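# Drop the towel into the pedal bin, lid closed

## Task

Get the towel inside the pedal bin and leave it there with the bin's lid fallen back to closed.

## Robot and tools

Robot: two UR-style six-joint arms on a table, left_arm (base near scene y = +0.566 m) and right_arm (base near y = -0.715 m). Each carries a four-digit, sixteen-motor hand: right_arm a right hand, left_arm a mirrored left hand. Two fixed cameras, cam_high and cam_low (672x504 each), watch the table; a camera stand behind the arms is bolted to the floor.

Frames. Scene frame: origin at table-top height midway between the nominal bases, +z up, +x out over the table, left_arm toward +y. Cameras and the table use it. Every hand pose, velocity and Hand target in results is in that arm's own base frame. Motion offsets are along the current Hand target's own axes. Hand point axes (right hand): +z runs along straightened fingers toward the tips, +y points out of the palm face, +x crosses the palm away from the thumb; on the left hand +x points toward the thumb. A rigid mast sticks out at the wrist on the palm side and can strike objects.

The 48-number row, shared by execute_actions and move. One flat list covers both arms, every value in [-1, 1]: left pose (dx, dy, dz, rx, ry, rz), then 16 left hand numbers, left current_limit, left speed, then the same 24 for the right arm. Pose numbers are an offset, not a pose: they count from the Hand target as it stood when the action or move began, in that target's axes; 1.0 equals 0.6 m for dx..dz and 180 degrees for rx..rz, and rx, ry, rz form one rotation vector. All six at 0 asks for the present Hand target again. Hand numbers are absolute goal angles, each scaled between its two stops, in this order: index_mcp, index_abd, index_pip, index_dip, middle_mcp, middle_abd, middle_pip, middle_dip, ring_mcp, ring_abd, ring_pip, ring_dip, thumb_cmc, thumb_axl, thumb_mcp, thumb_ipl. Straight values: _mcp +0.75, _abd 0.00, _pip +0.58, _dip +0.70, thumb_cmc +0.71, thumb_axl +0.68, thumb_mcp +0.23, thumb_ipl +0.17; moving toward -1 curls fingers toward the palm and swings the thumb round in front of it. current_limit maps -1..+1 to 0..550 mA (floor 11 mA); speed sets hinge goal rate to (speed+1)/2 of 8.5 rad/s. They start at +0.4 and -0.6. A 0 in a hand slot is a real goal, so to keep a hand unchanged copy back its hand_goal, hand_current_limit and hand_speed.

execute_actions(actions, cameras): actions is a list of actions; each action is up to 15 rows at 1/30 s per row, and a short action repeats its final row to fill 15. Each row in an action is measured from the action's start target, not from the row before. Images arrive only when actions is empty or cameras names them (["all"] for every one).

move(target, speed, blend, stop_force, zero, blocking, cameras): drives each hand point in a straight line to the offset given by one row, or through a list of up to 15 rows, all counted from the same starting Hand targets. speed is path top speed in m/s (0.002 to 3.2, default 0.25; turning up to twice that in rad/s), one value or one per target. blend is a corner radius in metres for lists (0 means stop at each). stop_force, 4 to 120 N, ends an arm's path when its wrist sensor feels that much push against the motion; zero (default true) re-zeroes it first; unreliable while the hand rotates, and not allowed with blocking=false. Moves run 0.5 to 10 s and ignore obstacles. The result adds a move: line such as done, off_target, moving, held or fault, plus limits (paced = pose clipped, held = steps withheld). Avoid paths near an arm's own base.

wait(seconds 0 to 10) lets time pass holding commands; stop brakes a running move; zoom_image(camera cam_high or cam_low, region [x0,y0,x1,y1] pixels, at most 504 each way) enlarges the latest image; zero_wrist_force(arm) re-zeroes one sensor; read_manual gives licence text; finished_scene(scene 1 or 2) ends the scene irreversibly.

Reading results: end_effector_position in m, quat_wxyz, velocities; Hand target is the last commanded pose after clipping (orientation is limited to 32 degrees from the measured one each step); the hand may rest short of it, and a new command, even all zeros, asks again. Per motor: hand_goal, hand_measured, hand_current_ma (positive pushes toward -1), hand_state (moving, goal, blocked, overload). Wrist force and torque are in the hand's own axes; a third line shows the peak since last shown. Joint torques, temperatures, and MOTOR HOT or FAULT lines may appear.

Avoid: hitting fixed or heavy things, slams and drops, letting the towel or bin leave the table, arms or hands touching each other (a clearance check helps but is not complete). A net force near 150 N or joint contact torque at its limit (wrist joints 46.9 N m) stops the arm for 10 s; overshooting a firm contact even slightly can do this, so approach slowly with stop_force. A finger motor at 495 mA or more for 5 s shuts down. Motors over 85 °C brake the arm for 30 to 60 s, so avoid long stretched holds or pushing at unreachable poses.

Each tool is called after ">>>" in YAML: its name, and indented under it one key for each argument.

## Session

>>> execute_actions:
  actions: []
  cameras: ["all"]

Scene clock: 0.00 s.
left_arm: end_effector_position=(+1.0604, -0.2978, +0.3627) hand_goal=(+0.754, +0.000, +0.576, +0.696, +0.754, +0.000, +0.576, +0.696, +0.754, +0.000, +0.576, +0.696, +0.714, +0.678, +0.226, +0.168) hand_measured=(+0.754, +0.000, +0.576, +0.696, +0.754, +0.000, +0.576, +0.696, +0.754, +0.000, +0.576, +0.696, +0.714, +0.678, +0.226, +0.168) hand_current_ma=(+0, +0, +0, +0, +0, +0, +0, +0, +0, +0, +0, +0, +0, +0, +0, +0) hand_state=(goal, goal, goal, goal, goal, goal, goal, goal, goal, goal, goal, goal, goal, goal, goal, goal) hand_current_limit=0.40 hand_speed=-0.60 end_effector_quat_wxyz=(+0.568, -0.544, +0.581, -0.210) | right_arm: end_effector_position=(+0.9105, +0.2971, +0.1727) hand_goal=(+0.754, +0.000, +0.576, +0.696, +0.754, +0.000, +0.576, +0.696, +0.754, +0.000, +0.576, +0.696, +0.714, +0.678, +0.226, +0.168) hand_measured=(+0.754, +0.000, +0.576, +0.696, +0.754, +0.000, +0.576, +0.696, +0.754, +0.000, +0.576, +0.696, +0.714, +0.678, +0.226, +0.168) hand_current_ma=(+0, +0, +0, +0, +0, +0, +0, +0, +0, +0, +0, +0, +0, +0, +0, +0) hand_state=(goal, goal, goal, goal, goal, goal, goal, goal, goal, goal, goal, goal, goal, goal, goal, goal) hand_current_limit=0.40 hand_speed=-0.60 end_effector_quat_wxyz=(+0.591, -0.438, -0.677, -0.021)
Joint positions: left_arm=[-0.612 -0.807 0.816 0.471 0.616 0.063] | right_arm=[-0.049 -0.406 0.815 2.375 1.039 2.297]
Joint velocities: within noise
Joint torques (N m): no reading
Motor temperatures (°C): left_arm=[31 31 30 32 35 35] | right_arm=[32 29 32 35 34 40]
Wrist force (N): no reading
Wrist torque (N m): no reading
Wrist force, peak (N): no reading
Hand target: left_arm +1.0604, -0.2978, +0.3627; +0.568, -0.544, +0.581, -0.210 | right_arm +0.9105, +0.2971, +0.1727; +0.591, -0.438, -0.677, -0.021

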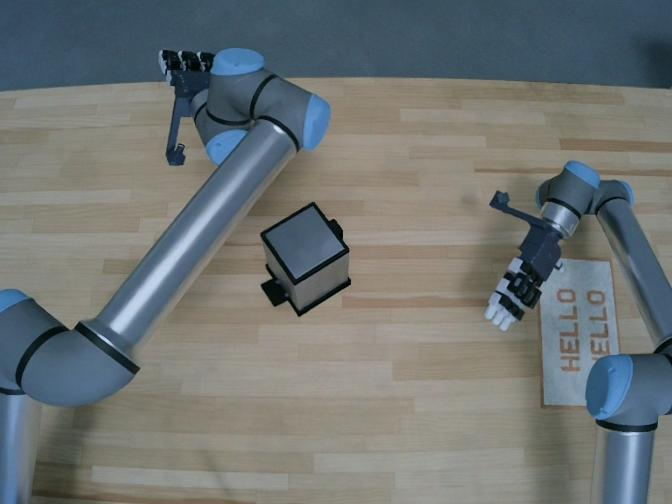

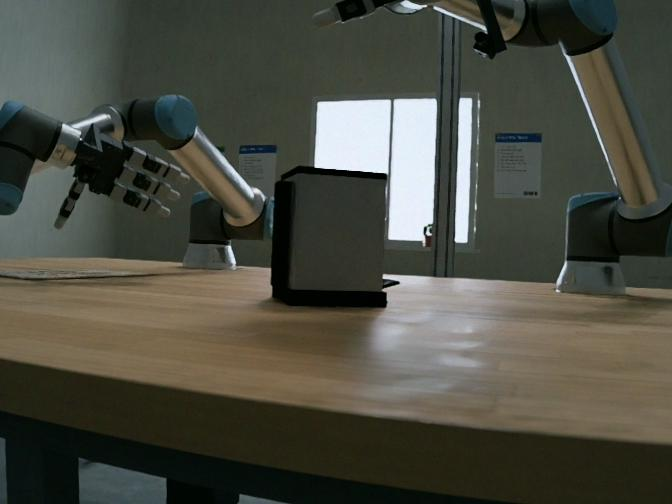

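>>> zoom_image:
  camera: "cam_high"
  region: [470, 150, 672, 430]

>>> zoom_image:
  camera: "cam_high"
  region: [240, 180, 370, 330]

>>> zoom_image:
  camera: "cam_low"
  region: [0, 240, 200, 300]

>>> zoom_image:
  camera: "cam_low"
  region: [250, 140, 430, 320]

Scaled by 1.800 from the camera's 672x504 image, which has a finer 960x720 frame.

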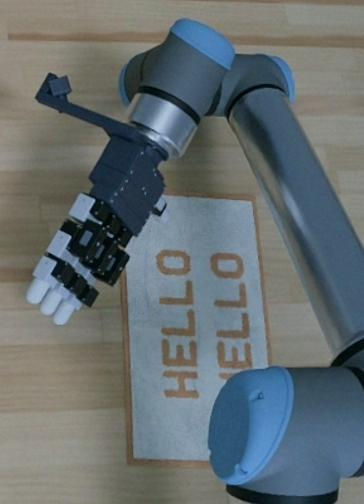

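Scaled by 3.360 from the camera's 672x504 image, which has a finer 960x720 frame.

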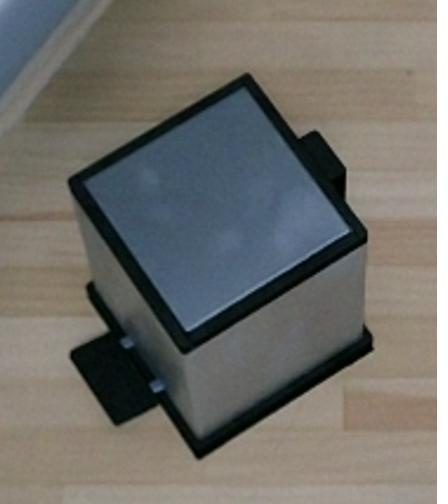

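Scaled by 2.520 from the camera's 672x504 image, which has a finer 960x720 frame.

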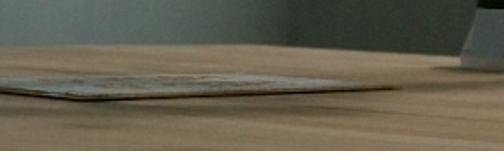

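Scaled by 2.800 from the camera's 672x504 image, which has a finer 960x720 frame.

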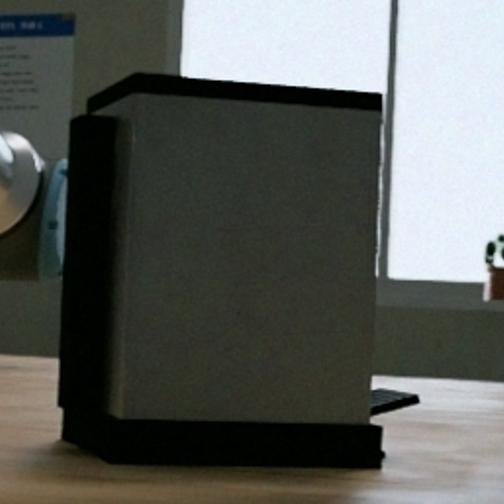

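>>> move:
  target:
    - [-0.2408,0.3272,-0.4627,0.0544,0.4181,0.0312, 0.055,0,0.577,0.696,0.055,0,0.577,0.696,-0.137,0,0.577,0.696,0.714,0.678,0.226,0.168,0.75,-0.6, 0.0288,-0.2965,-0.1447,0.1072,-0.4284,-0.4251, 0.479,0,0.139,0.261,0.479,0,0.139,0.261,0.479,0,0.139,0.261,-0.643,0.677,0.225,0.168,0.4,-0.6]
    - [0.1598,0.5033,-0.4922,0.0544,0.4181,0.0312, 0.055,0,0.577,0.696,0.055,0,0.577,0.696,-0.137,0,0.577,0.696,0.714,0.678,0.226,0.168,0.75,-0.6, -0.3377,-0.2562,-0.0998,-0.4479,0.7981,0.3298, 0.479,0,0.139,0.261,0.479,0,0.139,0.261,0.479,0,0.139,0.261,-0.643,0.677,0.225,0.168,0.4,-0.6]
  speed: 0.4
  blend: [0.04, 0]
  cameras: ["all"]

>>> zoom_image:
  camera: "cam_high"
  region: [470, 200, 672, 430]

>>> zoom_image:
  camera: "cam_low"
  region: [250, 140, 450, 320]

>>> zoom_image:
  camera: "cam_high"
  region: [200, 180, 370, 350]

Scene clock: 119.77 s.
left_arm: end_effector_position=(+0.7018, -0.3947, +0.1398) hand_goal=(+0.056, +0.000, +0.578, +0.696, +0.056, +0.000, +0.578, +0.696, -0.136, +0.000, +0.578, +0.696, +0.714, +0.678, +0.226, +0.168) hand_measured=(+0.054, +0.000, +0.576, +0.696, +0.054, +0.000, +0.576, +0.696, -0.136, +0.000, +0.576, +0.696, +0.708, +0.678, +0.226, +0.168) hand_current_ma=(-1, +0, -1, +0, -1, +0, -1, +0, +0, +0, -1, +0, -4, +0, +0, +0) hand_state=(goal, goal, goal, goal, goal, goal, goal, goal, goal, goal, goal, goal, goal, goal, goal, goal) hand_current_limit=0.75 hand_speed=-0.60 end_effector_quat_wxyz=(+0.146, -0.229, +0.812, -0.517) | right_arm: end_effector_position=(+0.8457, +0.0546, +0.1002) hand_goal=(+0.480, +0.000, +0.140, +0.262, +0.480, +0.000, +0.140, +0.262, +0.480, +0.000, +0.140, +0.262, -0.642, +0.678, +0.226, +0.168) hand_measured=(+0.474, +0.000, +0.142, +0.266, +0.474, +0.000, +0.142, +0.264, +0.474, +0.000, +0.142, +0.266, -0.640, +0.678, +0.224, +0.168) hand_current_ma=(-25, +2, +6, +12, -24, +2, +5, +10, -22, +2, +5, +12, +6, -3, -11, -1) hand_state=(goal, goal, goal, goal, goal, goal, goal, goal, goal, goal, goal, goal, goal, goal, goal, goal) hand_current_limit=0.40 hand_speed=-0.60 end_effector_quat_wxyz=(+0.386, -0.503, +0.613, -0.472)
Joint positions: left_arm=[-0.61 -1.2 1.802 -0.131 1.941 0.183] | right_arm=[-0.16 -1.2 1.951 -0.491 1.608 0.009]
Joint torques (N m): left_arm=[-12.99 -60.58 -51.15 -2.56 -1.27 -3.04] | right_arm=[-18.78 -50.8 -23.67 -2.85 -1.84 -3.39]
Wrist force (N): left_arm=[-0.3 -0.2 0.6] | right_arm=[0.1 0.1 -0.8]
Wrist torque (N m): left_arm=[0.06 0.03 0.10] | right_arm=[0.22 0.01 0.18]
Wrist force, peak (N): left_arm=[1.0 -0.9 1.5] | right_arm=[0.4 0.0 -1.9]
Hand target: left_arm +0.7018, -0.3948, +0.1399; +0.146, -0.229, +0.812, -0.517 | right_arm +0.8457, +0.0546, +0.1001; +0.386, -0.503, +0.613, -0.472
Off the commanded pose: left_arm 0.000 m, 0 deg | right_arm 0.000 m, 0 deg.
move: done

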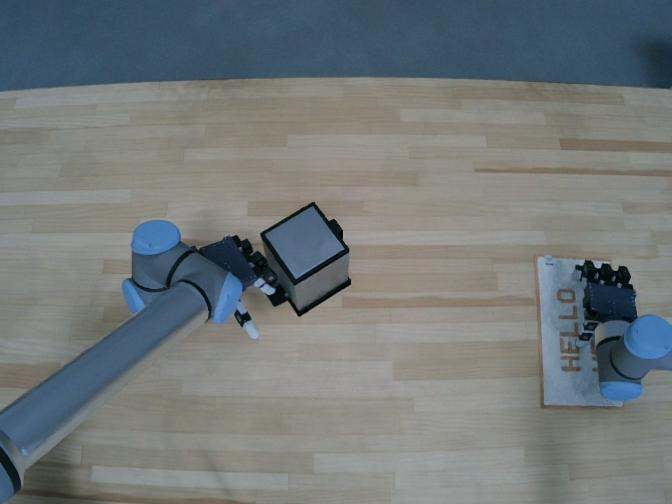

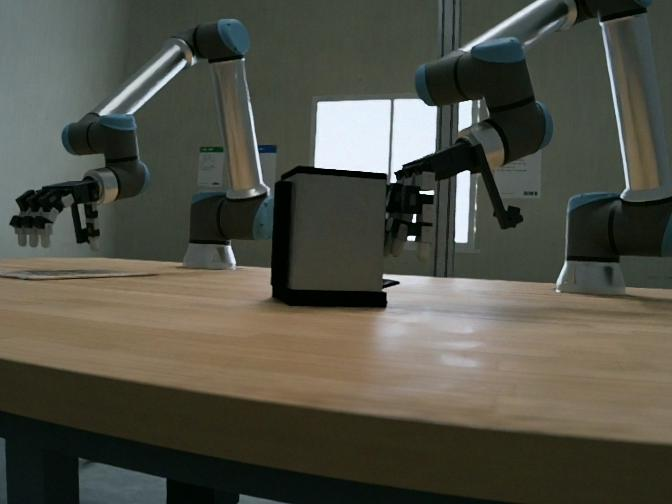

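Scaled by 2.191 from the camera's 672x504 image, which has a finer 960x720 frame.

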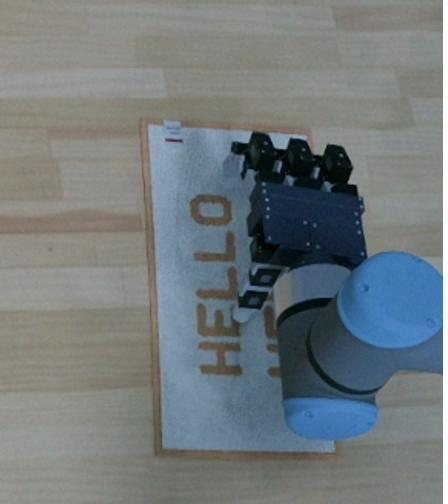

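Scaled by 2.520 from the camera's 672x504 image, which has a finer 960x720 frame.

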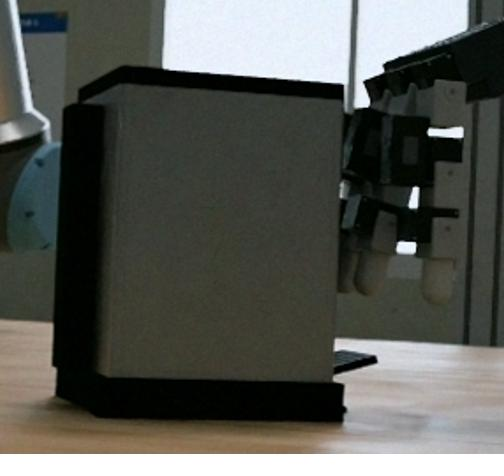

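Scaled by 2.965 from the camera's 672x504 image, which has a finer 960x720 frame.

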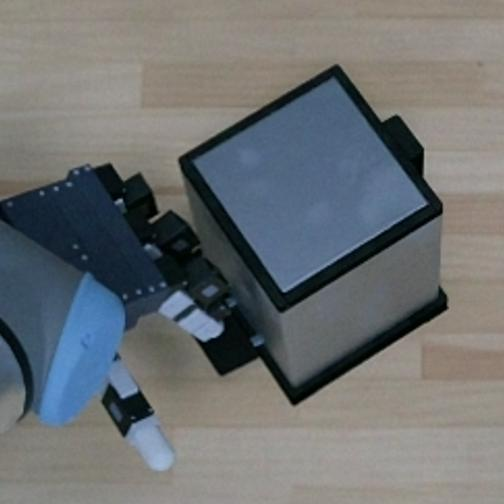

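>>> move:
  target:
    - [0,0,0,0,0,0, 0.055,0,0.577,0.696,0.055,0,0.577,0.696,-0.137,0,0.577,0.696,0.714,0.678,0.226,0.168,0.75,-0.6, 0,0.0644,0.0173,0,0,0, 0.479,0,0.139,0.261,0.479,0,0.139,0.261,0.479,0,0.139,0.261,-0.643,0.677,0.225,0.168,0.4,-0.6]
    - [0,0,0,0,0,0, 0.055,0,0.577,0.696,0.055,0,0.577,0.696,-0.137,0,0.577,0.696,0.714,0.678,0.226,0.168,0.75,-0.6, 0,0.1063,0.0285,0,0,0, 0.479,0,0.139,0.261,0.479,0,0.139,0.261,0.479,0,0.139,0.261,-0.643,0.677,0.225,0.168,0.4,-0.6]
  speed: [0.1, 0.03]
  stop_force: 6

Scene clock: 136.50 s.
left_arm: end_effector_position=(+0.7018, -0.3948, +0.1399) hand_goal=(+0.056, +0.000, +0.578, +0.696, +0.056, +0.000, +0.578, +0.696, -0.136, +0.000, +0.578, +0.696, +0.714, +0.678, +0.226, +0.168) hand_measured=(+0.054, +0.000, +0.576, +0.696, +0.054, +0.000, +0.576, +0.696, -0.136, +0.000, +0.576, +0.696, +0.708, +0.678, +0.226, +0.168) hand_current_ma=(-1, +0, -1, +0, -1, +0, -1, +0, +0, +0, -1, +0, -4, +0, +0, +0) hand_state=(goal, goal, goal, goal, goal, goal, goal, goal, goal, goal, goal, goal, goal, goal, goal, goal) hand_current_limit=0.75 hand_speed=-0.60 end_effector_quat_wxyz=(+0.146, -0.229, +0.812, -0.517) | right_arm: end_effector_position=(+0.8458, +0.0546, +0.0440) hand_goal=(+0.480, +0.000, +0.140, +0.262, +0.480, +0.000, +0.140, +0.262, +0.480, +0.000, +0.140, +0.262, -0.642, +0.678, +0.226, +0.168) hand_measured=(+0.474, +0.000, +0.142, +0.266, +0.474, +0.000, +0.142, +0.264, +0.474, +0.000, +0.142, +0.266, -0.642, +0.678, +0.228, +0.168) hand_current_ma=(-28, +2, +5, +12, -27, +2, +5, +10, -25, +2, +5, +11, +0, -3, +7, +1) hand_state=(goal, goal, goal, goal, goal, goal, goal, goal, goal, goal, goal, goal, goal, goal, goal, goal) hand_current_limit=0.40 hand_speed=-0.60 end_effector_quat_wxyz=(+0.386, -0.503, +0.613, -0.472)
Joint positions: left_arm=[-0.61 -1.2 1.802 -0.131 1.941 0.183] | right_arm=[-0.16 -1.128 1.977 -0.588 1.608 0.009]
Joint torques (N m): left_arm=[-15.88 -58.3 -50.95 -2.26 -1.75 -3.13] | right_arm=[-10.54 -92.13 -33.44 0.59 -1.16 -2.76]
Wrist force (N): left_arm=[0.0 -0.4 0.3] | right_arm=[-0.1 -4.9 -1.0]
Wrist torque (N m): left_arm=[0.06 -0.02 0.13] | right_arm=[-0.27 0.03 0.23]
Wrist force, peak (N): left_arm=[-0.9 -0.1 0.7] | right_arm=[-0.2 -13.4 -1.4]
Hand target: left_arm +0.7018, -0.3948, +0.1399; +0.146, -0.229, +0.812, -0.517 | right_arm +0.8458, +0.0546, +0.0440; +0.386, -0.503, +0.613, -0.472 (not the last commanded pose)
Off the commanded pose: left_arm 0.000 m, 0 deg | right_arm 0.010 m, 0 deg.
move: contact (right_arm); path passed 1 of 2 targets

>>> move:
  target:
    - [0,0,0,0,0,0, 0.055,0,0.577,0.696,0.055,0,0.577,0.696,-0.137,0,0.577,0.696,0.714,0.678,0.226,0.168,0.75,-0.6, 0,-0.0024,-0.0006,0,0,0, 0.205,0,0.139,0.261,0.205,0,0.139,0.261,0.205,0,0.139,0.261,-0.643,0.677,0.0,0.168,0.4,-0.8]
    - [0,0,0,0,0,0, 0.055,0,0.577,0.696,0.055,0,0.577,0.696,-0.137,0,0.577,0.696,0.714,0.678,0.226,0.168,0.75,-0.6, 0,-0.0048,-0.0013,0,0,0, -0.068,0,0.139,0.261,-0.068,0,0.139,0.261,-0.068,0,0.139,0.261,-0.643,0.677,-0.112,0.059,0.4,-0.8]
  speed: 0.03
  cameras: ["all"]

>>> zoom_image:
  camera: "cam_high"
  region: [470, 200, 672, 430]

>>> zoom_image:
  camera: "cam_low"
  region: [0, 180, 180, 300]

Scene clock: 146.53 s.
left_arm: end_effector_position=(+0.7018, -0.3948, +0.1399) hand_goal=(+0.056, +0.000, +0.578, +0.696, +0.056, +0.000, +0.578, +0.696, -0.136, +0.000, +0.578, +0.696, +0.714, +0.678, +0.226, +0.168) hand_measured=(+0.054, +0.000, +0.576, +0.696, +0.054, +0.000, +0.576, +0.696, -0.136, +0.000, +0.576, +0.696, +0.708, +0.678, +0.226, +0.168) hand_current_ma=(-1, +0, -1, +0, -1, +0, -1, +0, +0, +0, -1, +0, -4, +0, +0, +0) hand_state=(goal, goal, goal, goal, goal, goal, goal, goal, goal, goal, goal, goal, goal, goal, goal, goal) hand_current_limit=0.75 hand_speed=-0.60 end_effector_quat_wxyz=(+0.146, -0.229, +0.812, -0.517) | right_arm: end_effector_position=(+0.8458, +0.0546, +0.0470) hand_goal=(-0.068, +0.000, +0.140, +0.262, -0.068, +0.000, +0.140, +0.262, -0.068, +0.000, +0.140, +0.262, -0.642, +0.678, -0.112, +0.060) hand_measured=(+0.346, +0.000, +0.154, +0.266, +0.342, +0.000, +0.152, +0.264, +0.340, +0.000, +0.154, +0.266, -0.644, +0.678, -0.106, +0.064) hand_current_ma=(+385, +2, +55, +12, +385, +2, +52, +10, +385, +2, +57, +13, -9, -3, +26, +18) hand_state=(blocked, goal, goal, goal, blocked, goal, goal, goal, blocked, goal, goal, goal, goal, goal, goal, goal) hand_current_limit=0.40 hand_speed=-0.80 end_effector_quat_wxyz=(+0.386, -0.503, +0.613, -0.472)
Joint positions: left_arm=[-0.61 -1.2 1.802 -0.131 1.941 0.183] | right_arm=[-0.16 -1.132 1.976 -0.583 1.608 0.009]
Joint torques (N m): left_arm=[-13.05 -60.37 -50.21 -2.67 -1.48 -3.13] | right_arm=[-8.73 -82.28 -28.34 3.07 -0.12 -2.71]
Wrist force (N): left_arm=[-0.1 -0.8 0.4] | right_arm=[0.2 -9.0 -0.2]
Wrist torque (N m): left_arm=[0.00 -0.01 0.13] | right_arm=[0.74 -0.01 -0.05]
Wrist force, peak (N): left_arm=[-0.9 -0.7 0.7] | right_arm=[0.5 -13.8 -3.1]
Hand target: left_arm +0.7018, -0.3948, +0.1399; +0.146, -0.229, +0.812, -0.517 | right_arm +0.8458, +0.0546, +0.0470; +0.386, -0.503, +0.613, -0.472
Off the commanded pose: left_arm 0.000 m, 0 deg | right_arm 0.000 m, 0 deg.
move: done

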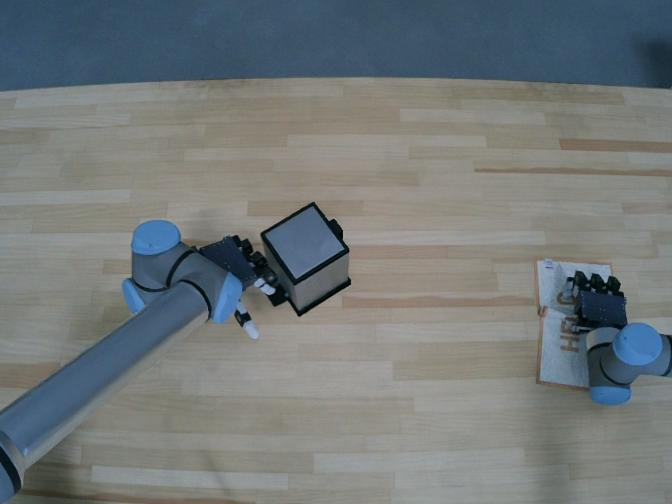

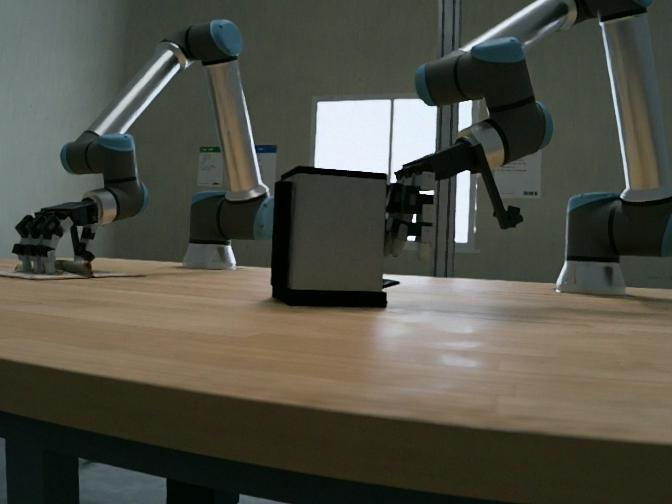

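Scaled by 2.191 from the camera's 672x504 image, which has a finer 960x720 frame.

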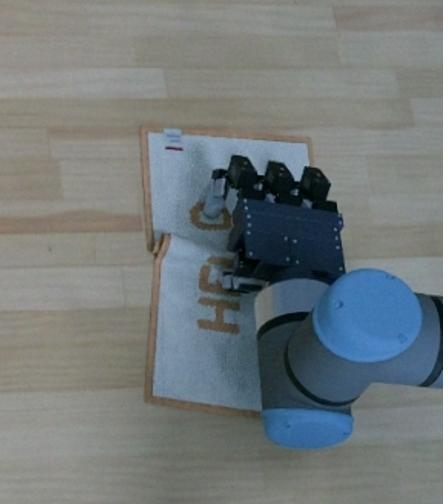

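Scaled by 2.800 from the camera's 672x504 image, which has a finer 960x720 frame.

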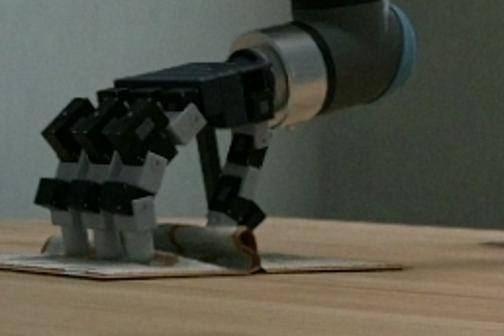

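>>> move:
  target: [0,0,0,0,0,0, 0.055,0,0.577,0.696,0.055,0,0.577,0.696,-0.137,0,0.577,0.696,0.714,0.678,0.226,0.168,0.75,-0.6, 0,-0.004,-0.001,0,0,0, -0.35,0,-0.05,0.05,-0.35,0,-0.05,0.05,-0.35,0,-0.05,0.05,-0.643,0.677,-0.30,-0.15,0.5,-0.8]
  speed: 0.03
  cameras: ["all"]

>>> zoom_image:
  camera: "cam_high"
  region: [470, 200, 672, 430]

>>> zoom_image:
  camera: "cam_low"
  region: [0, 180, 180, 300]

Scene clock: 154.13 s.
left_arm: end_effector_position=(+0.7018, -0.3948, +0.1399) hand_goal=(+0.056, +0.000, +0.578, +0.696, +0.056, +0.000, +0.578, +0.696, -0.136, +0.000, +0.578, +0.696, +0.714, +0.678, +0.226, +0.168) hand_measured=(+0.054, +0.000, +0.576, +0.696, +0.054, +0.000, +0.576, +0.696, -0.136, +0.000, +0.576, +0.696, +0.708, +0.678, +0.226, +0.168) hand_current_ma=(-1, +0, -1, +0, -1, +0, -1, +0, +0, +0, -1, +0, -4, +0, +0, +0) hand_state=(goal, goal, goal, goal, goal, goal, goal, goal, goal, goal, goal, goal, goal, goal, goal, goal) hand_current_limit=0.75 hand_speed=-0.60 end_effector_quat_wxyz=(+0.146, -0.229, +0.812, -0.517) | right_arm: end_effector_position=(+0.8459, +0.0545, +0.0494) hand_goal=(-0.350, +0.000, -0.050, +0.050, -0.350, +0.000, -0.050, +0.050, -0.350, +0.000, -0.050, +0.050, -0.642, +0.678, -0.300, -0.150) hand_measured=(+0.218, +0.002, +0.012, +0.102, +0.162, -0.008, -0.008, +0.080, -0.330, +0.000, -0.044, +0.056, -0.634, +0.682, -0.200, -0.102) hand_current_ma=(+413, +6, +275, +233, +412, -25, +185, +134, +85, +2, +23, +22, +29, +15, +413, +291) hand_state=(blocked, goal, blocked, blocked, blocked, goal, blocked, blocked, goal, goal, goal, goal, goal, goal, blocked, blocked) hand_current_limit=0.50 hand_speed=-0.80 end_effector_quat_wxyz=(+0.386, -0.503, +0.613, -0.472)
Joint positions: left_arm=[-0.61 -1.2 1.802 -0.131 1.941 0.183] | right_arm=[-0.16 -1.135 1.975 -0.579 1.608 0.009]
Joint torques (N m): left_arm=[-13.64 -58.17 -51.66 -2.38 -1.84 -2.88] | right_arm=[0.34 -95.52 -36.73 0.2 0.25 -2.23]
Wrist force (N): left_arm=[-0.3 0.0 0.6] | right_arm=[0.5 0.1 -0.7]
Wrist torque (N m): left_arm=[0.08 0.04 0.09] | right_arm=[0.24 -0.04 0.20]
Wrist force, peak (N): left_arm=[-0.8 -0.1 0.9] | right_arm=[0.3 -10.1 0.0]
Hand target: left_arm +0.7018, -0.3948, +0.1399; +0.146, -0.229, +0.812, -0.517 | right_arm +0.8459, +0.0546, +0.0494; +0.386, -0.503, +0.613, -0.472
Off the commanded pose: left_arm 0.000 m, 0 deg | right_arm 0.000 m, 0 deg.
move: done

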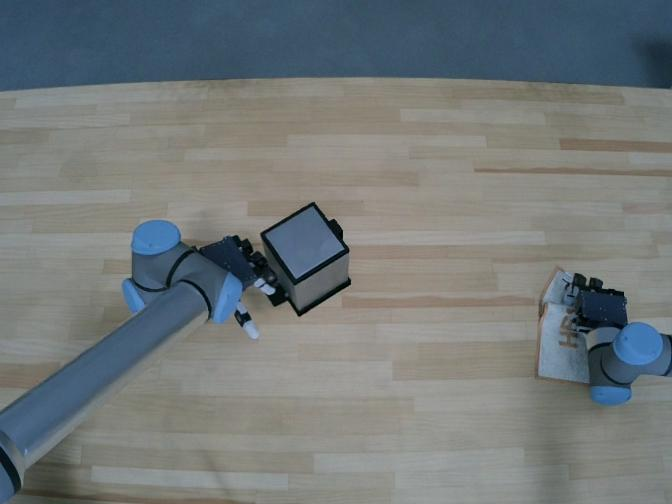

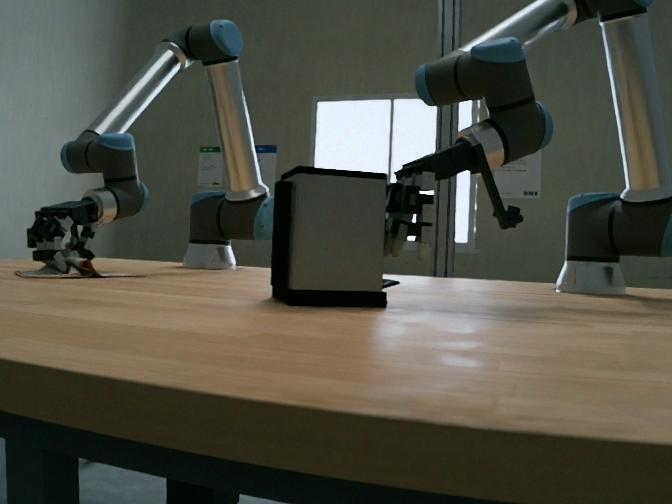

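Scaled by 2.191 from the camera's 672x504 image, which has a finer 960x720 frame.

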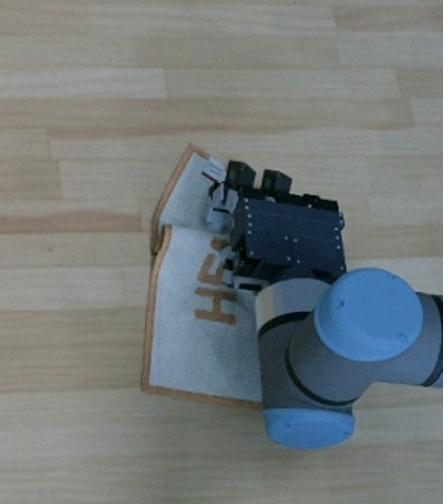

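Scaled by 2.800 from the camera's 672x504 image, which has a finer 960x720 frame.

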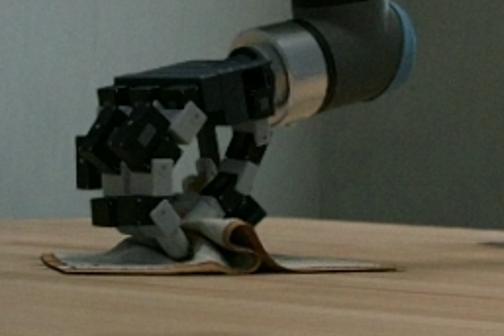

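>>> move:
  target: [0,0,0,0,0,0, 0.055,0,0.577,0.696,0.055,0,0.577,0.696,-0.137,0,0.577,0.696,0.714,0.678,0.226,0.168,0.75,-0.6, 0,-0.4025,-0.1079,0,0,0, -0.35,0,-0.05,0.05,-0.35,0,-0.05,0.05,-0.35,0,-0.05,0.05,-0.643,0.677,-0.30,-0.15,0.5,-0.8]
  speed: 0.15
  cameras: ["all"]

>>> zoom_image:
  camera: "cam_high"
  region: [490, 180, 672, 400]

>>> zoom_image:
  camera: "cam_low"
  region: [0, 80, 180, 300]

Scene clock: 163.17 s.
left_arm: end_effector_position=(+0.7018, -0.3948, +0.1399) hand_goal=(+0.056, +0.000, +0.578, +0.696, +0.056, +0.000, +0.578, +0.696, -0.136, +0.000, +0.578, +0.696, +0.714, +0.678, +0.226, +0.168) hand_measured=(+0.054, +0.000, +0.576, +0.696, +0.054, +0.000, +0.576, +0.696, -0.136, +0.000, +0.576, +0.696, +0.708, +0.678, +0.226, +0.168) hand_current_ma=(-1, +0, -1, +0, -1, +0, -1, +0, +0, +0, -1, +0, -4, +0, +0, +0) hand_state=(goal, goal, goal, goal, goal, goal, goal, goal, goal, goal, goal, goal, goal, goal, goal, goal) hand_current_limit=0.75 hand_speed=-0.60 end_effector_quat_wxyz=(+0.146, -0.229, +0.812, -0.517) | right_arm: end_effector_position=(+0.8455, +0.0549, +0.2994) hand_goal=(-0.350, +0.000, -0.050, +0.050, -0.350, +0.000, -0.050, +0.050, -0.350, +0.000, -0.050, +0.050, -0.642, +0.678, -0.300, -0.150) hand_measured=(+0.218, +0.002, +0.012, +0.102, +0.162, -0.008, -0.008, +0.080, -0.346, +0.000, -0.044, +0.054, -0.634, +0.682, -0.200, -0.102) hand_current_ma=(+413, +8, +275, +233, +412, -25, +185, +134, +20, +2, +20, +14, +30, +16, +412, +289) hand_state=(blocked, goal, blocked, blocked, blocked, goal, blocked, blocked, goal, goal, goal, goal, goal, goal, blocked, blocked) hand_current_limit=0.50 hand_speed=-0.80 end_effector_quat_wxyz=(+0.386, -0.503, +0.613, -0.472)
Joint positions: left_arm=[-0.61 -1.2 1.802 -0.131 1.941 0.183] | right_arm=[-0.159 -1.385 1.784 -0.139 1.608 0.009]
Joint torques (N m): left_arm=[-15.14 -59.75 -51.94 -1.87 -1.15 -2.59] | right_arm=[2.63 -85.48 -46.78 0.34 1.08 1.87]
Wrist force (N): left_arm=[0.0 0.0 0.6] | right_arm=[0.5 0.6 -1.1]
Wrist torque (N m): left_arm=[0.09 -0.01 0.13] | right_arm=[0.32 -0.05 0.20]
Wrist force, peak (N): left_arm=[-0.7 -0.2 0.9] | right_arm=[0.5 1.4 -0.8]
Hand target: left_arm +0.7018, -0.3948, +0.1399; +0.146, -0.229, +0.812, -0.517 | right_arm +0.8455, +0.0548, +0.2995; +0.386, -0.503, +0.613, -0.472
Off the commanded pose: left_arm 0.000 m, 0 deg | right_arm 0.000 m, 0 deg.
move: done

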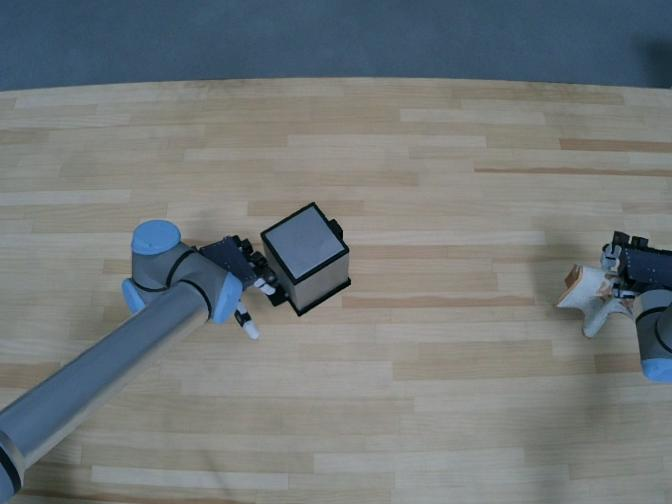

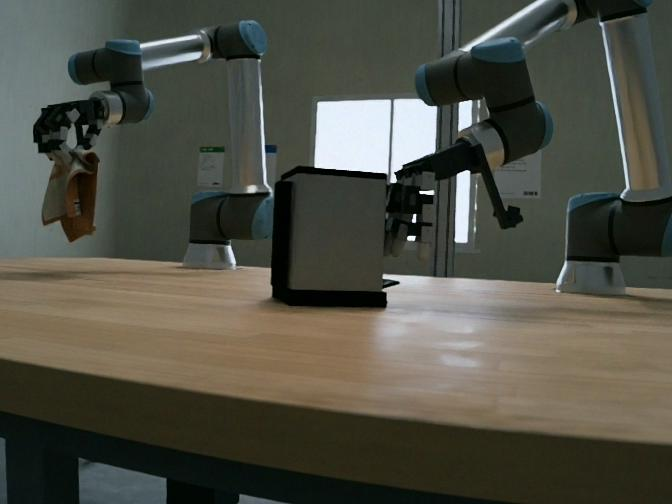

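Scaled by 2.291 from the camera's 672x504 image, which has a finer 960x720 frame.

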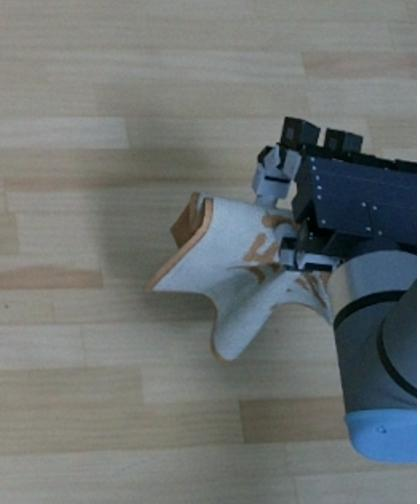

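Scaled by 2.291 from the camera's 672x504 image, which has a finer 960x720 frame.

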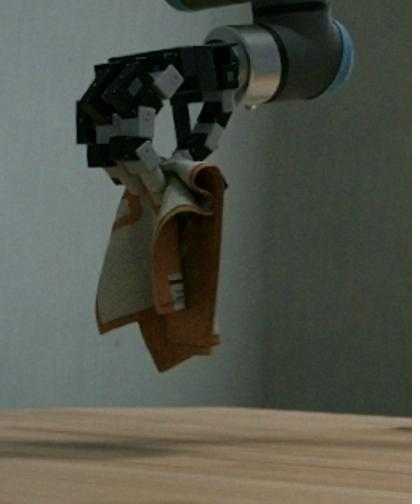

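>>> move:
  target:
    - [0,0.0529,0.0247,0,0,0, 0.055,0,0.577,0.696,0.055,0,0.577,0.696,-0.137,0,0.577,0.696,-0.571,0.678,0.0,0.168,0.75,-0.6, -0.9572,-0.0925,-0.3667,0.0786,-0.2301,-0.1541, -0.35,0,-0.05,0.05,-0.35,0,-0.05,0.05,-0.35,0,-0.05,0.05,-0.643,0.677,-0.30,-0.15,0.5,-0.8]
    - [0,0.0997,0.0465,0,0,0, 0.055,0,0.577,0.696,0.055,0,0.577,0.696,-0.137,0,0.577,0.696,-0.571,0.678,0.0,0.168,0.75,-0.6, -0.9572,-0.0925,-0.3667,0.0786,-0.2301,-0.1541, -0.35,0,-0.05,0.05,-0.35,0,-0.05,0.05,-0.35,0,-0.05,0.05,-0.643,0.677,-0.30,-0.15,0.5,-0.8]
  speed: [0.28, 0.025]
  stop_force: 20
  cameras: ["all"]

>>> zoom_image:
  camera: "cam_high"
  region: [180, 130, 500, 400]

>>> zoom_image:
  camera: "cam_low"
  region: [150, 0, 450, 320]

Scene clock: 228.70 s.
left_arm: end_effector_position=(+0.7018, -0.3948, +0.0798) hand_goal=(+0.056, +0.000, +0.578, +0.696, +0.056, +0.000, +0.578, +0.696, -0.136, +0.000, +0.578, +0.696, -0.570, +0.678, +0.000, +0.168) hand_measured=(+0.042, +0.000, +0.568, +0.686, +0.050, +0.000, +0.576, +0.696, -0.136, +0.000, +0.576, +0.696, -0.568, +0.678, +0.002, +0.168) hand_current_ma=(-17, +0, -9, -9, -4, +0, -1, +0, +0, +0, -1, +0, +1, +0, +1, +0) hand_state=(goal, goal, goal, goal, goal, goal, goal, goal, goal, goal, goal, goal, goal, goal, goal, goal) hand_current_limit=0.75 hand_speed=-0.60 end_effector_quat_wxyz=(+0.146, -0.229, +0.812, -0.517) | right_arm: end_effector_position=(+0.7640, +0.6570, +0.4093) hand_goal=(-0.350, +0.000, -0.050, +0.050, -0.350, +0.000, -0.050, +0.050, -0.350, +0.000, -0.050, +0.050, -0.642, +0.678, -0.300, -0.150) hand_measured=(+0.218, +0.004, +0.012, +0.102, +0.162, -0.008, -0.008, +0.080, -0.346, +0.000, -0.044, +0.054, -0.634, +0.682, -0.200, -0.102) hand_current_ma=(+412, +16, +275, +233, +412, -25, +185, +134, +12, +2, +20, +14, +34, +16, +412, +289) hand_state=(blocked, goal, blocked, blocked, blocked, goal, blocked, blocked, goal, goal, goal, goal, goal, goal, blocked, blocked) hand_current_limit=0.50 hand_speed=-0.80 end_effector_quat_wxyz=(-0.511, +0.714, -0.243, +0.412)
Joint positions: left_arm=[-0.61 -1.138 1.841 -0.231 1.941 0.183] | right_arm=[0.538 -1.211 1.397 -0.047 1.545 -0.354]
Joint torques (N m): left_arm=[1.09 -75.91 -40.97 2.8 -2 0.74] | right_arm=[13.73 -61.75 -50.34 -0.12 -2.03 -3.81]
Wrist force (N): left_arm=[-0.5 -13.9 -9.6] | right_arm=[-0.4 0.6 -0.7]
Wrist torque (N m): left_arm=[0.57 0.26 -0.24] | right_arm=[0.23 0.04 0.23]
Wrist force, peak (N): left_arm=[0.0 -23.3 -16.3] | right_arm=[2.4 0.8 -0.1]
Hand target: left_arm +0.7018, -0.3948, +0.0798; +0.146, -0.229, +0.812, -0.517 (not the last commanded pose) | right_arm +0.7640, +0.6570, +0.4093; -0.511, +0.714, -0.243, +0.412
Off the commanded pose: left_arm 0.006 m, 0 deg | right_arm 0.000 m, 0 deg.
move: contact (left_arm)

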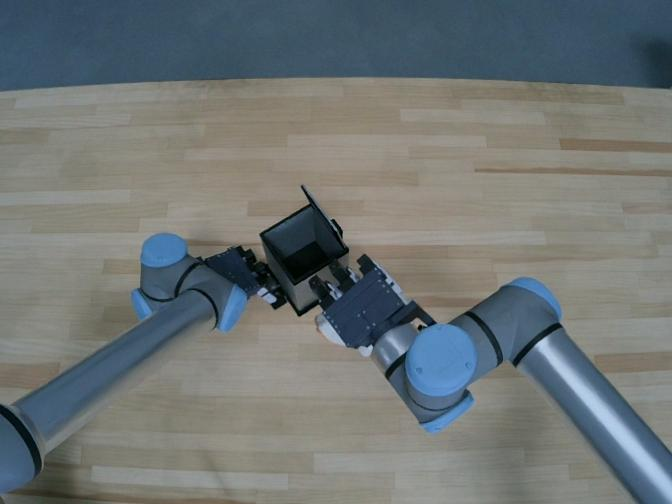

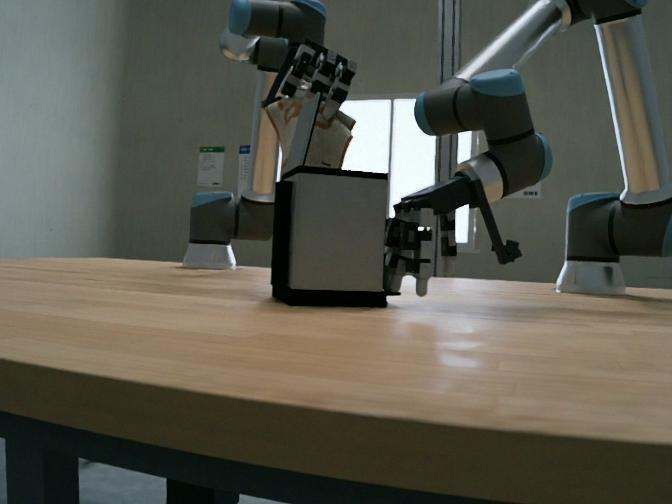

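Scaled by 1.575 from the camera's 672x504 image, which has a finer 960x720 frame.

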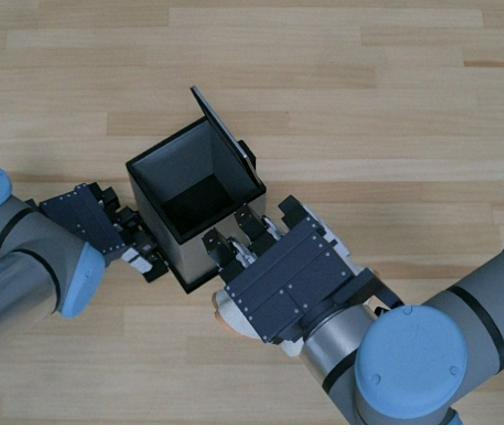

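Scaled by 1.575 from the camera's 672x504 image, which has a finer 960x720 frame.

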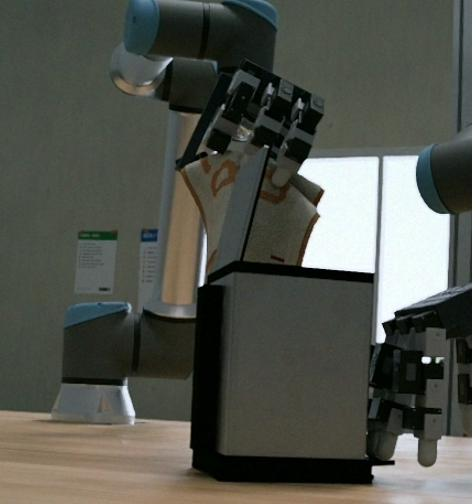

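>>> move:
  target: [0,0,0,0,0,0, 0.055,0,0.577,0.696,0.055,0,0.577,0.696,-0.137,0,0.577,0.696,-0.571,0.678,0.0,0.168,0.75,-0.6, 0.05,-0.0415,0.4465,0,0,0, -0.35,0,-0.05,0.05,-0.35,0,-0.05,0.05,0.753,0,0.577,0.696,-0.643,0.677,-0.30,-0.15,0.5,-0.8]
  speed: 0.2
  cameras: ["all"]

>>> zoom_image:
  camera: "cam_high"
  region: [200, 120, 400, 340]

>>> zoom_image:
  camera: "cam_low"
  region: [220, 0, 480, 260]

Scene clock: 240.37 s.
left_arm: end_effector_position=(+0.7018, -0.3948, +0.0798) hand_goal=(+0.056, +0.000, +0.578, +0.696, +0.056, +0.000, +0.578, +0.696, -0.136, +0.000, +0.578, +0.696, -0.570, +0.678, +0.000, +0.168) hand_measured=(+0.042, +0.000, +0.568, +0.686, +0.050, +0.000, +0.576, +0.696, -0.136, +0.000, +0.576, +0.696, -0.568, +0.678, +0.002, +0.168) hand_current_ma=(-17, +0, -9, -9, -4, +0, -1, +0, +0, +0, -1, +0, +1, +0, +1, +0) hand_state=(goal, goal, goal, goal, goal, goal, goal, goal, goal, goal, goal, goal, goal, goal, goal, goal) hand_current_limit=0.75 hand_speed=-0.60 end_effector_quat_wxyz=(+0.146, -0.229, +0.812, -0.517) | right_arm: end_effector_position=(+1.0027, +0.7848, +0.4056) hand_goal=(-0.350, +0.000, -0.050, +0.050, -0.350, +0.000, -0.050, +0.050, +0.754, +0.000, +0.578, +0.696, -0.642, +0.678, -0.300, -0.150) hand_measured=(+0.218, +0.004, +0.012, +0.102, +0.162, -0.008, -0.008, +0.080, +0.732, +0.000, +0.572, +0.692, -0.634, +0.682, -0.200, -0.106) hand_current_ma=(+412, +16, +275, +233, +412, -25, +185, +134, -97, +2, -24, -13, +35, +18, +412, +270) hand_state=(blocked, goal, blocked, blocked, blocked, goal, blocked, blocked, blocked, goal, goal, goal, goal, goal, blocked, blocked) hand_current_limit=0.50 hand_speed=-0.80 end_effector_quat_wxyz=(-0.511, +0.714, -0.243, +0.412)
Joint positions: left_arm=[-0.61 -1.138 1.841 -0.231 1.941 0.183] | right_arm=[0.526 -0.67 0.523 0.286 1.533 -0.356]
Joint torques (N m): left_arm=[4.04 -72.85 -40.7 -0.18 -2.53 1.27] | right_arm=[13.03 -105.25 -52.2 0.04 1.92 -3.91]
Wrist force (N): left_arm=[-0.3 -13.9 -9.8] | right_arm=[-0.6 0.2 -0.5]
Wrist torque (N m): left_arm=[0.61 0.23 -0.23] | right_arm=[0.08 0.10 0.15]
Wrist force, peak (N): left_arm=[-0.2 -14.6 -9.7] | right_arm=[-0.6 0.8 -2.5]
Hand target: left_arm +0.7018, -0.3948, +0.0798; +0.146, -0.229, +0.812, -0.517 | right_arm +1.0026, +0.7848, +0.4056; -0.511, +0.714, -0.243, +0.412
Off the commanded pose: left_arm 0.000 m, 0 deg | right_arm 0.000 m, 0 deg.
move: done

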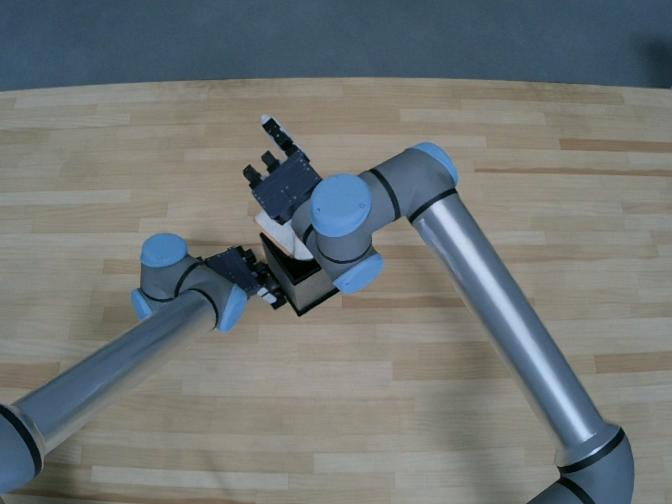

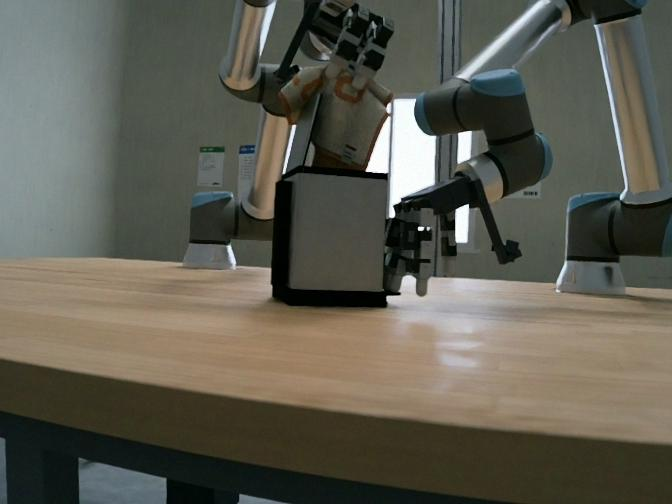

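Scaled by 2.291 from the camera's 672x504 image, which has a finer 960x720 frame.

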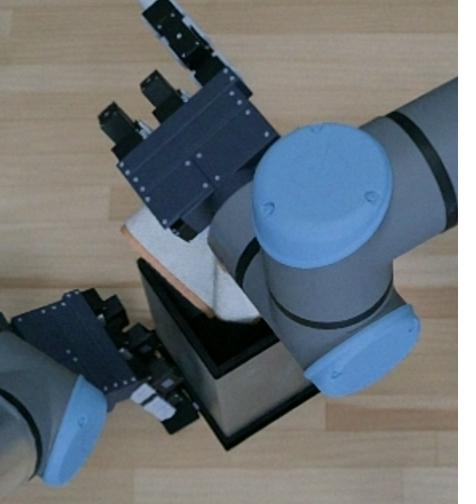

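Scaled by 1.938 from the camera's 672x504 image, which has a finer 960x720 frame.

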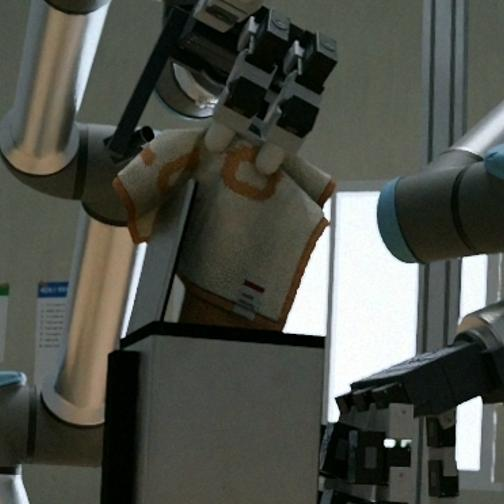

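>>> move:
  target:
    - [0,0,0,0,0,0, 0.055,0,0.577,0.696,0.055,0,0.577,0.696,-0.137,0,0.577,0.696,-0.571,0.678,0.0,0.168,0.75,-0.6, -0.0032,-0.089,-0.0118,0,0,0, -0.35,0,-0.05,0.05,-0.35,0,-0.05,0.05,0.753,0,0.577,0.696,-0.643,0.677,-0.30,-0.15,0.5,-0.8]
    - [0,0,0,0,0,0, 0.055,0,0.577,0.696,0.055,0,0.577,0.696,-0.137,0,0.577,0.696,-0.571,0.678,0.0,0.168,0.75,-0.6, -0.0777,-0.0783,-0.0235,0,0,0, -0.35,0,-0.05,0.05,-0.35,0,-0.05,0.05,0.753,0,0.577,0.696,-0.643,0.677,-0.30,-0.15,0.5,-0.8]
    - [0,0,0,0,0,0, 0.055,0,0.577,0.696,0.055,0,0.577,0.696,-0.137,0,0.577,0.696,-0.571,0.678,0.0,0.168,0.75,-0.6, -0.1008,-0.0153,-0.0225,0,0,0, -0.35,0,-0.05,0.05,-0.35,0,-0.05,0.05,0.753,0,0.577,0.696,-0.643,0.677,-0.30,-0.15,0.5,-0.8]
    - [0,0,0,0,0,0, 0.055,0,0.577,0.696,0.055,0,0.577,0.696,-0.137,0,0.577,0.696,-0.571,0.678,0.0,0.168,0.75,-0.6, 0.003,0.04,-0.02,0,0,0, -0.35,0,-0.05,0.05,-0.35,0,-0.05,0.05,0.753,0,0.577,0.696,-0.643,0.677,-0.30,-0.15,0.5,-0.8]
  speed: 0.12
  blend: [0.015, 0.015, 0.01, 0]
  cameras: ["all"]

>>> zoom_image:
  camera: "cam_high"
  region: [200, 120, 400, 340]

>>> zoom_image:
  camera: "cam_low"
  region: [220, 0, 480, 260]

Scene clock: 284.23 s.
left_arm: end_effector_position=(+0.7018, -0.3948, +0.0798) hand_goal=(+0.056, +0.000, +0.578, +0.696, +0.056, +0.000, +0.578, +0.696, -0.136, +0.000, +0.578, +0.696, -0.570, +0.678, +0.000, +0.168) hand_measured=(+0.042, +0.000, +0.568, +0.686, +0.050, +0.000, +0.576, +0.696, -0.136, +0.000, +0.576, +0.696, -0.568, +0.678, +0.002, +0.168) hand_current_ma=(-17, +0, -9, -9, -4, +0, -1, +0, +0, +0, -1, +0, +1, +0, +1, +0) hand_state=(goal, goal, goal, goal, goal, goal, goal, goal, goal, goal, goal, goal, goal, goal, goal, goal) hand_current_limit=0.75 hand_speed=-0.60 end_effector_quat_wxyz=(+0.146, -0.229, +0.812, -0.517) | right_arm: end_effector_position=(+0.9953, +0.7686, +0.3856) hand_goal=(-0.350, +0.000, -0.050, +0.050, -0.350, +0.000, -0.050, +0.050, +0.754, +0.000, +0.578, +0.696, -0.642, +0.678, -0.300, -0.150) hand_measured=(+0.218, +0.004, +0.012, +0.102, +0.162, -0.006, -0.008, +0.072, +0.734, +0.000, +0.572, +0.692, -0.632, +0.682, -0.200, -0.106) hand_current_ma=(+413, +17, +275, +233, +412, -21, +185, +89, -92, +2, -24, -13, +39, +21, +412, +265) hand_state=(blocked, goal, blocked, blocked, blocked, goal, blocked, blocked, blocked, goal, goal, goal, goal, goal, blocked, blocked) hand_current_limit=0.50 hand_speed=-0.80 end_effector_quat_wxyz=(-0.511, +0.714, -0.243, +0.412)
Joint positions: left_arm=[-0.61 -1.138 1.841 -0.231 1.941 0.183] | right_arm=[0.516 -0.724 0.656 0.207 1.523 -0.357]
Joint torques (N m): left_arm=[-0.04 -56.95 -20.24 0.55 -2.26 0.87] | right_arm=[-22.53 -140.28 -35.75 -2.61 -1.68 -3.72]
Wrist force (N): left_arm=[-0.5 -15.9 -10.0] | right_arm=[-1.4 -2.0 -0.6]
Wrist torque (N m): left_arm=[0.55 0.28 -0.24] | right_arm=[0.00 0.07 0.13]
Wrist force, peak (N): left_arm=[-0.5 -15.9 -10.0] | right_arm=[-1.4 -2.0 -0.6]
Hand target: left_arm +0.7018, -0.3948, +0.0798; +0.146, -0.229, +0.812, -0.517 | right_arm +0.9954, +0.7685, +0.3856; -0.511, +0.714, -0.243, +0.412
Off the commanded pose: left_arm 0.000 m, 0 deg | right_arm 0.000 m, 0 deg.
move: done

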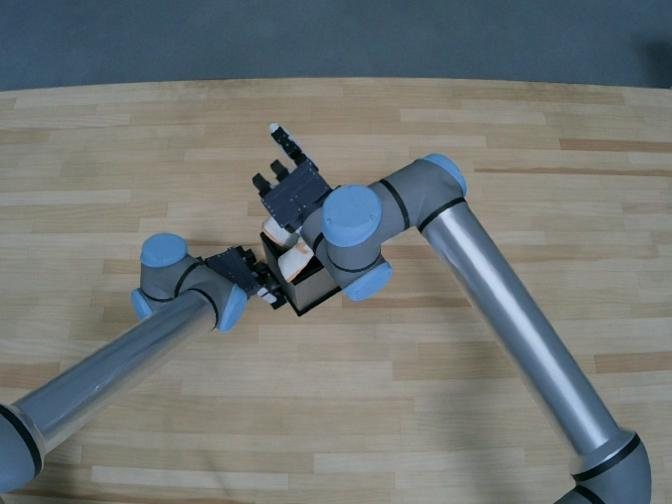

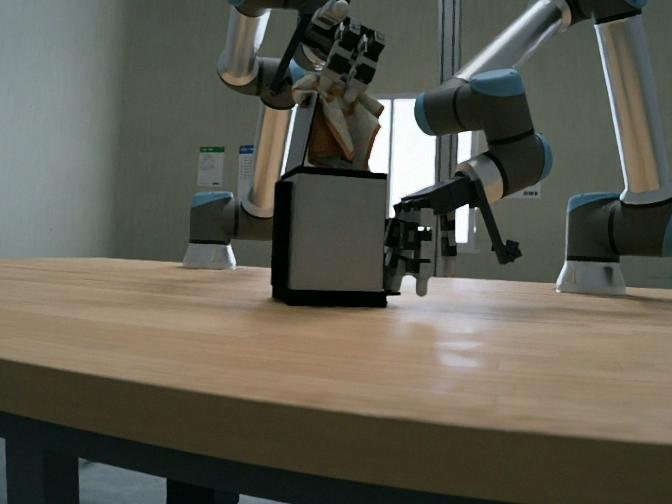

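Scaled by 2.291 from the camera's 672x504 image, which has a finer 960x720 frame.

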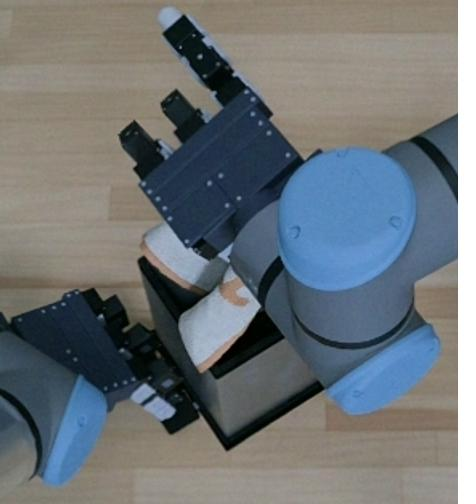

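Scaled by 1.938 from the camera's 672x504 image, which has a finer 960x720 frame.

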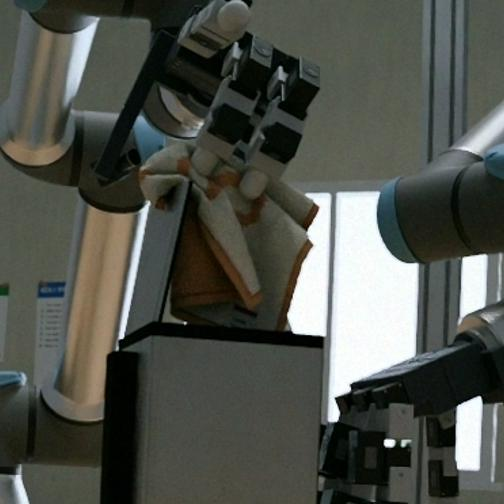

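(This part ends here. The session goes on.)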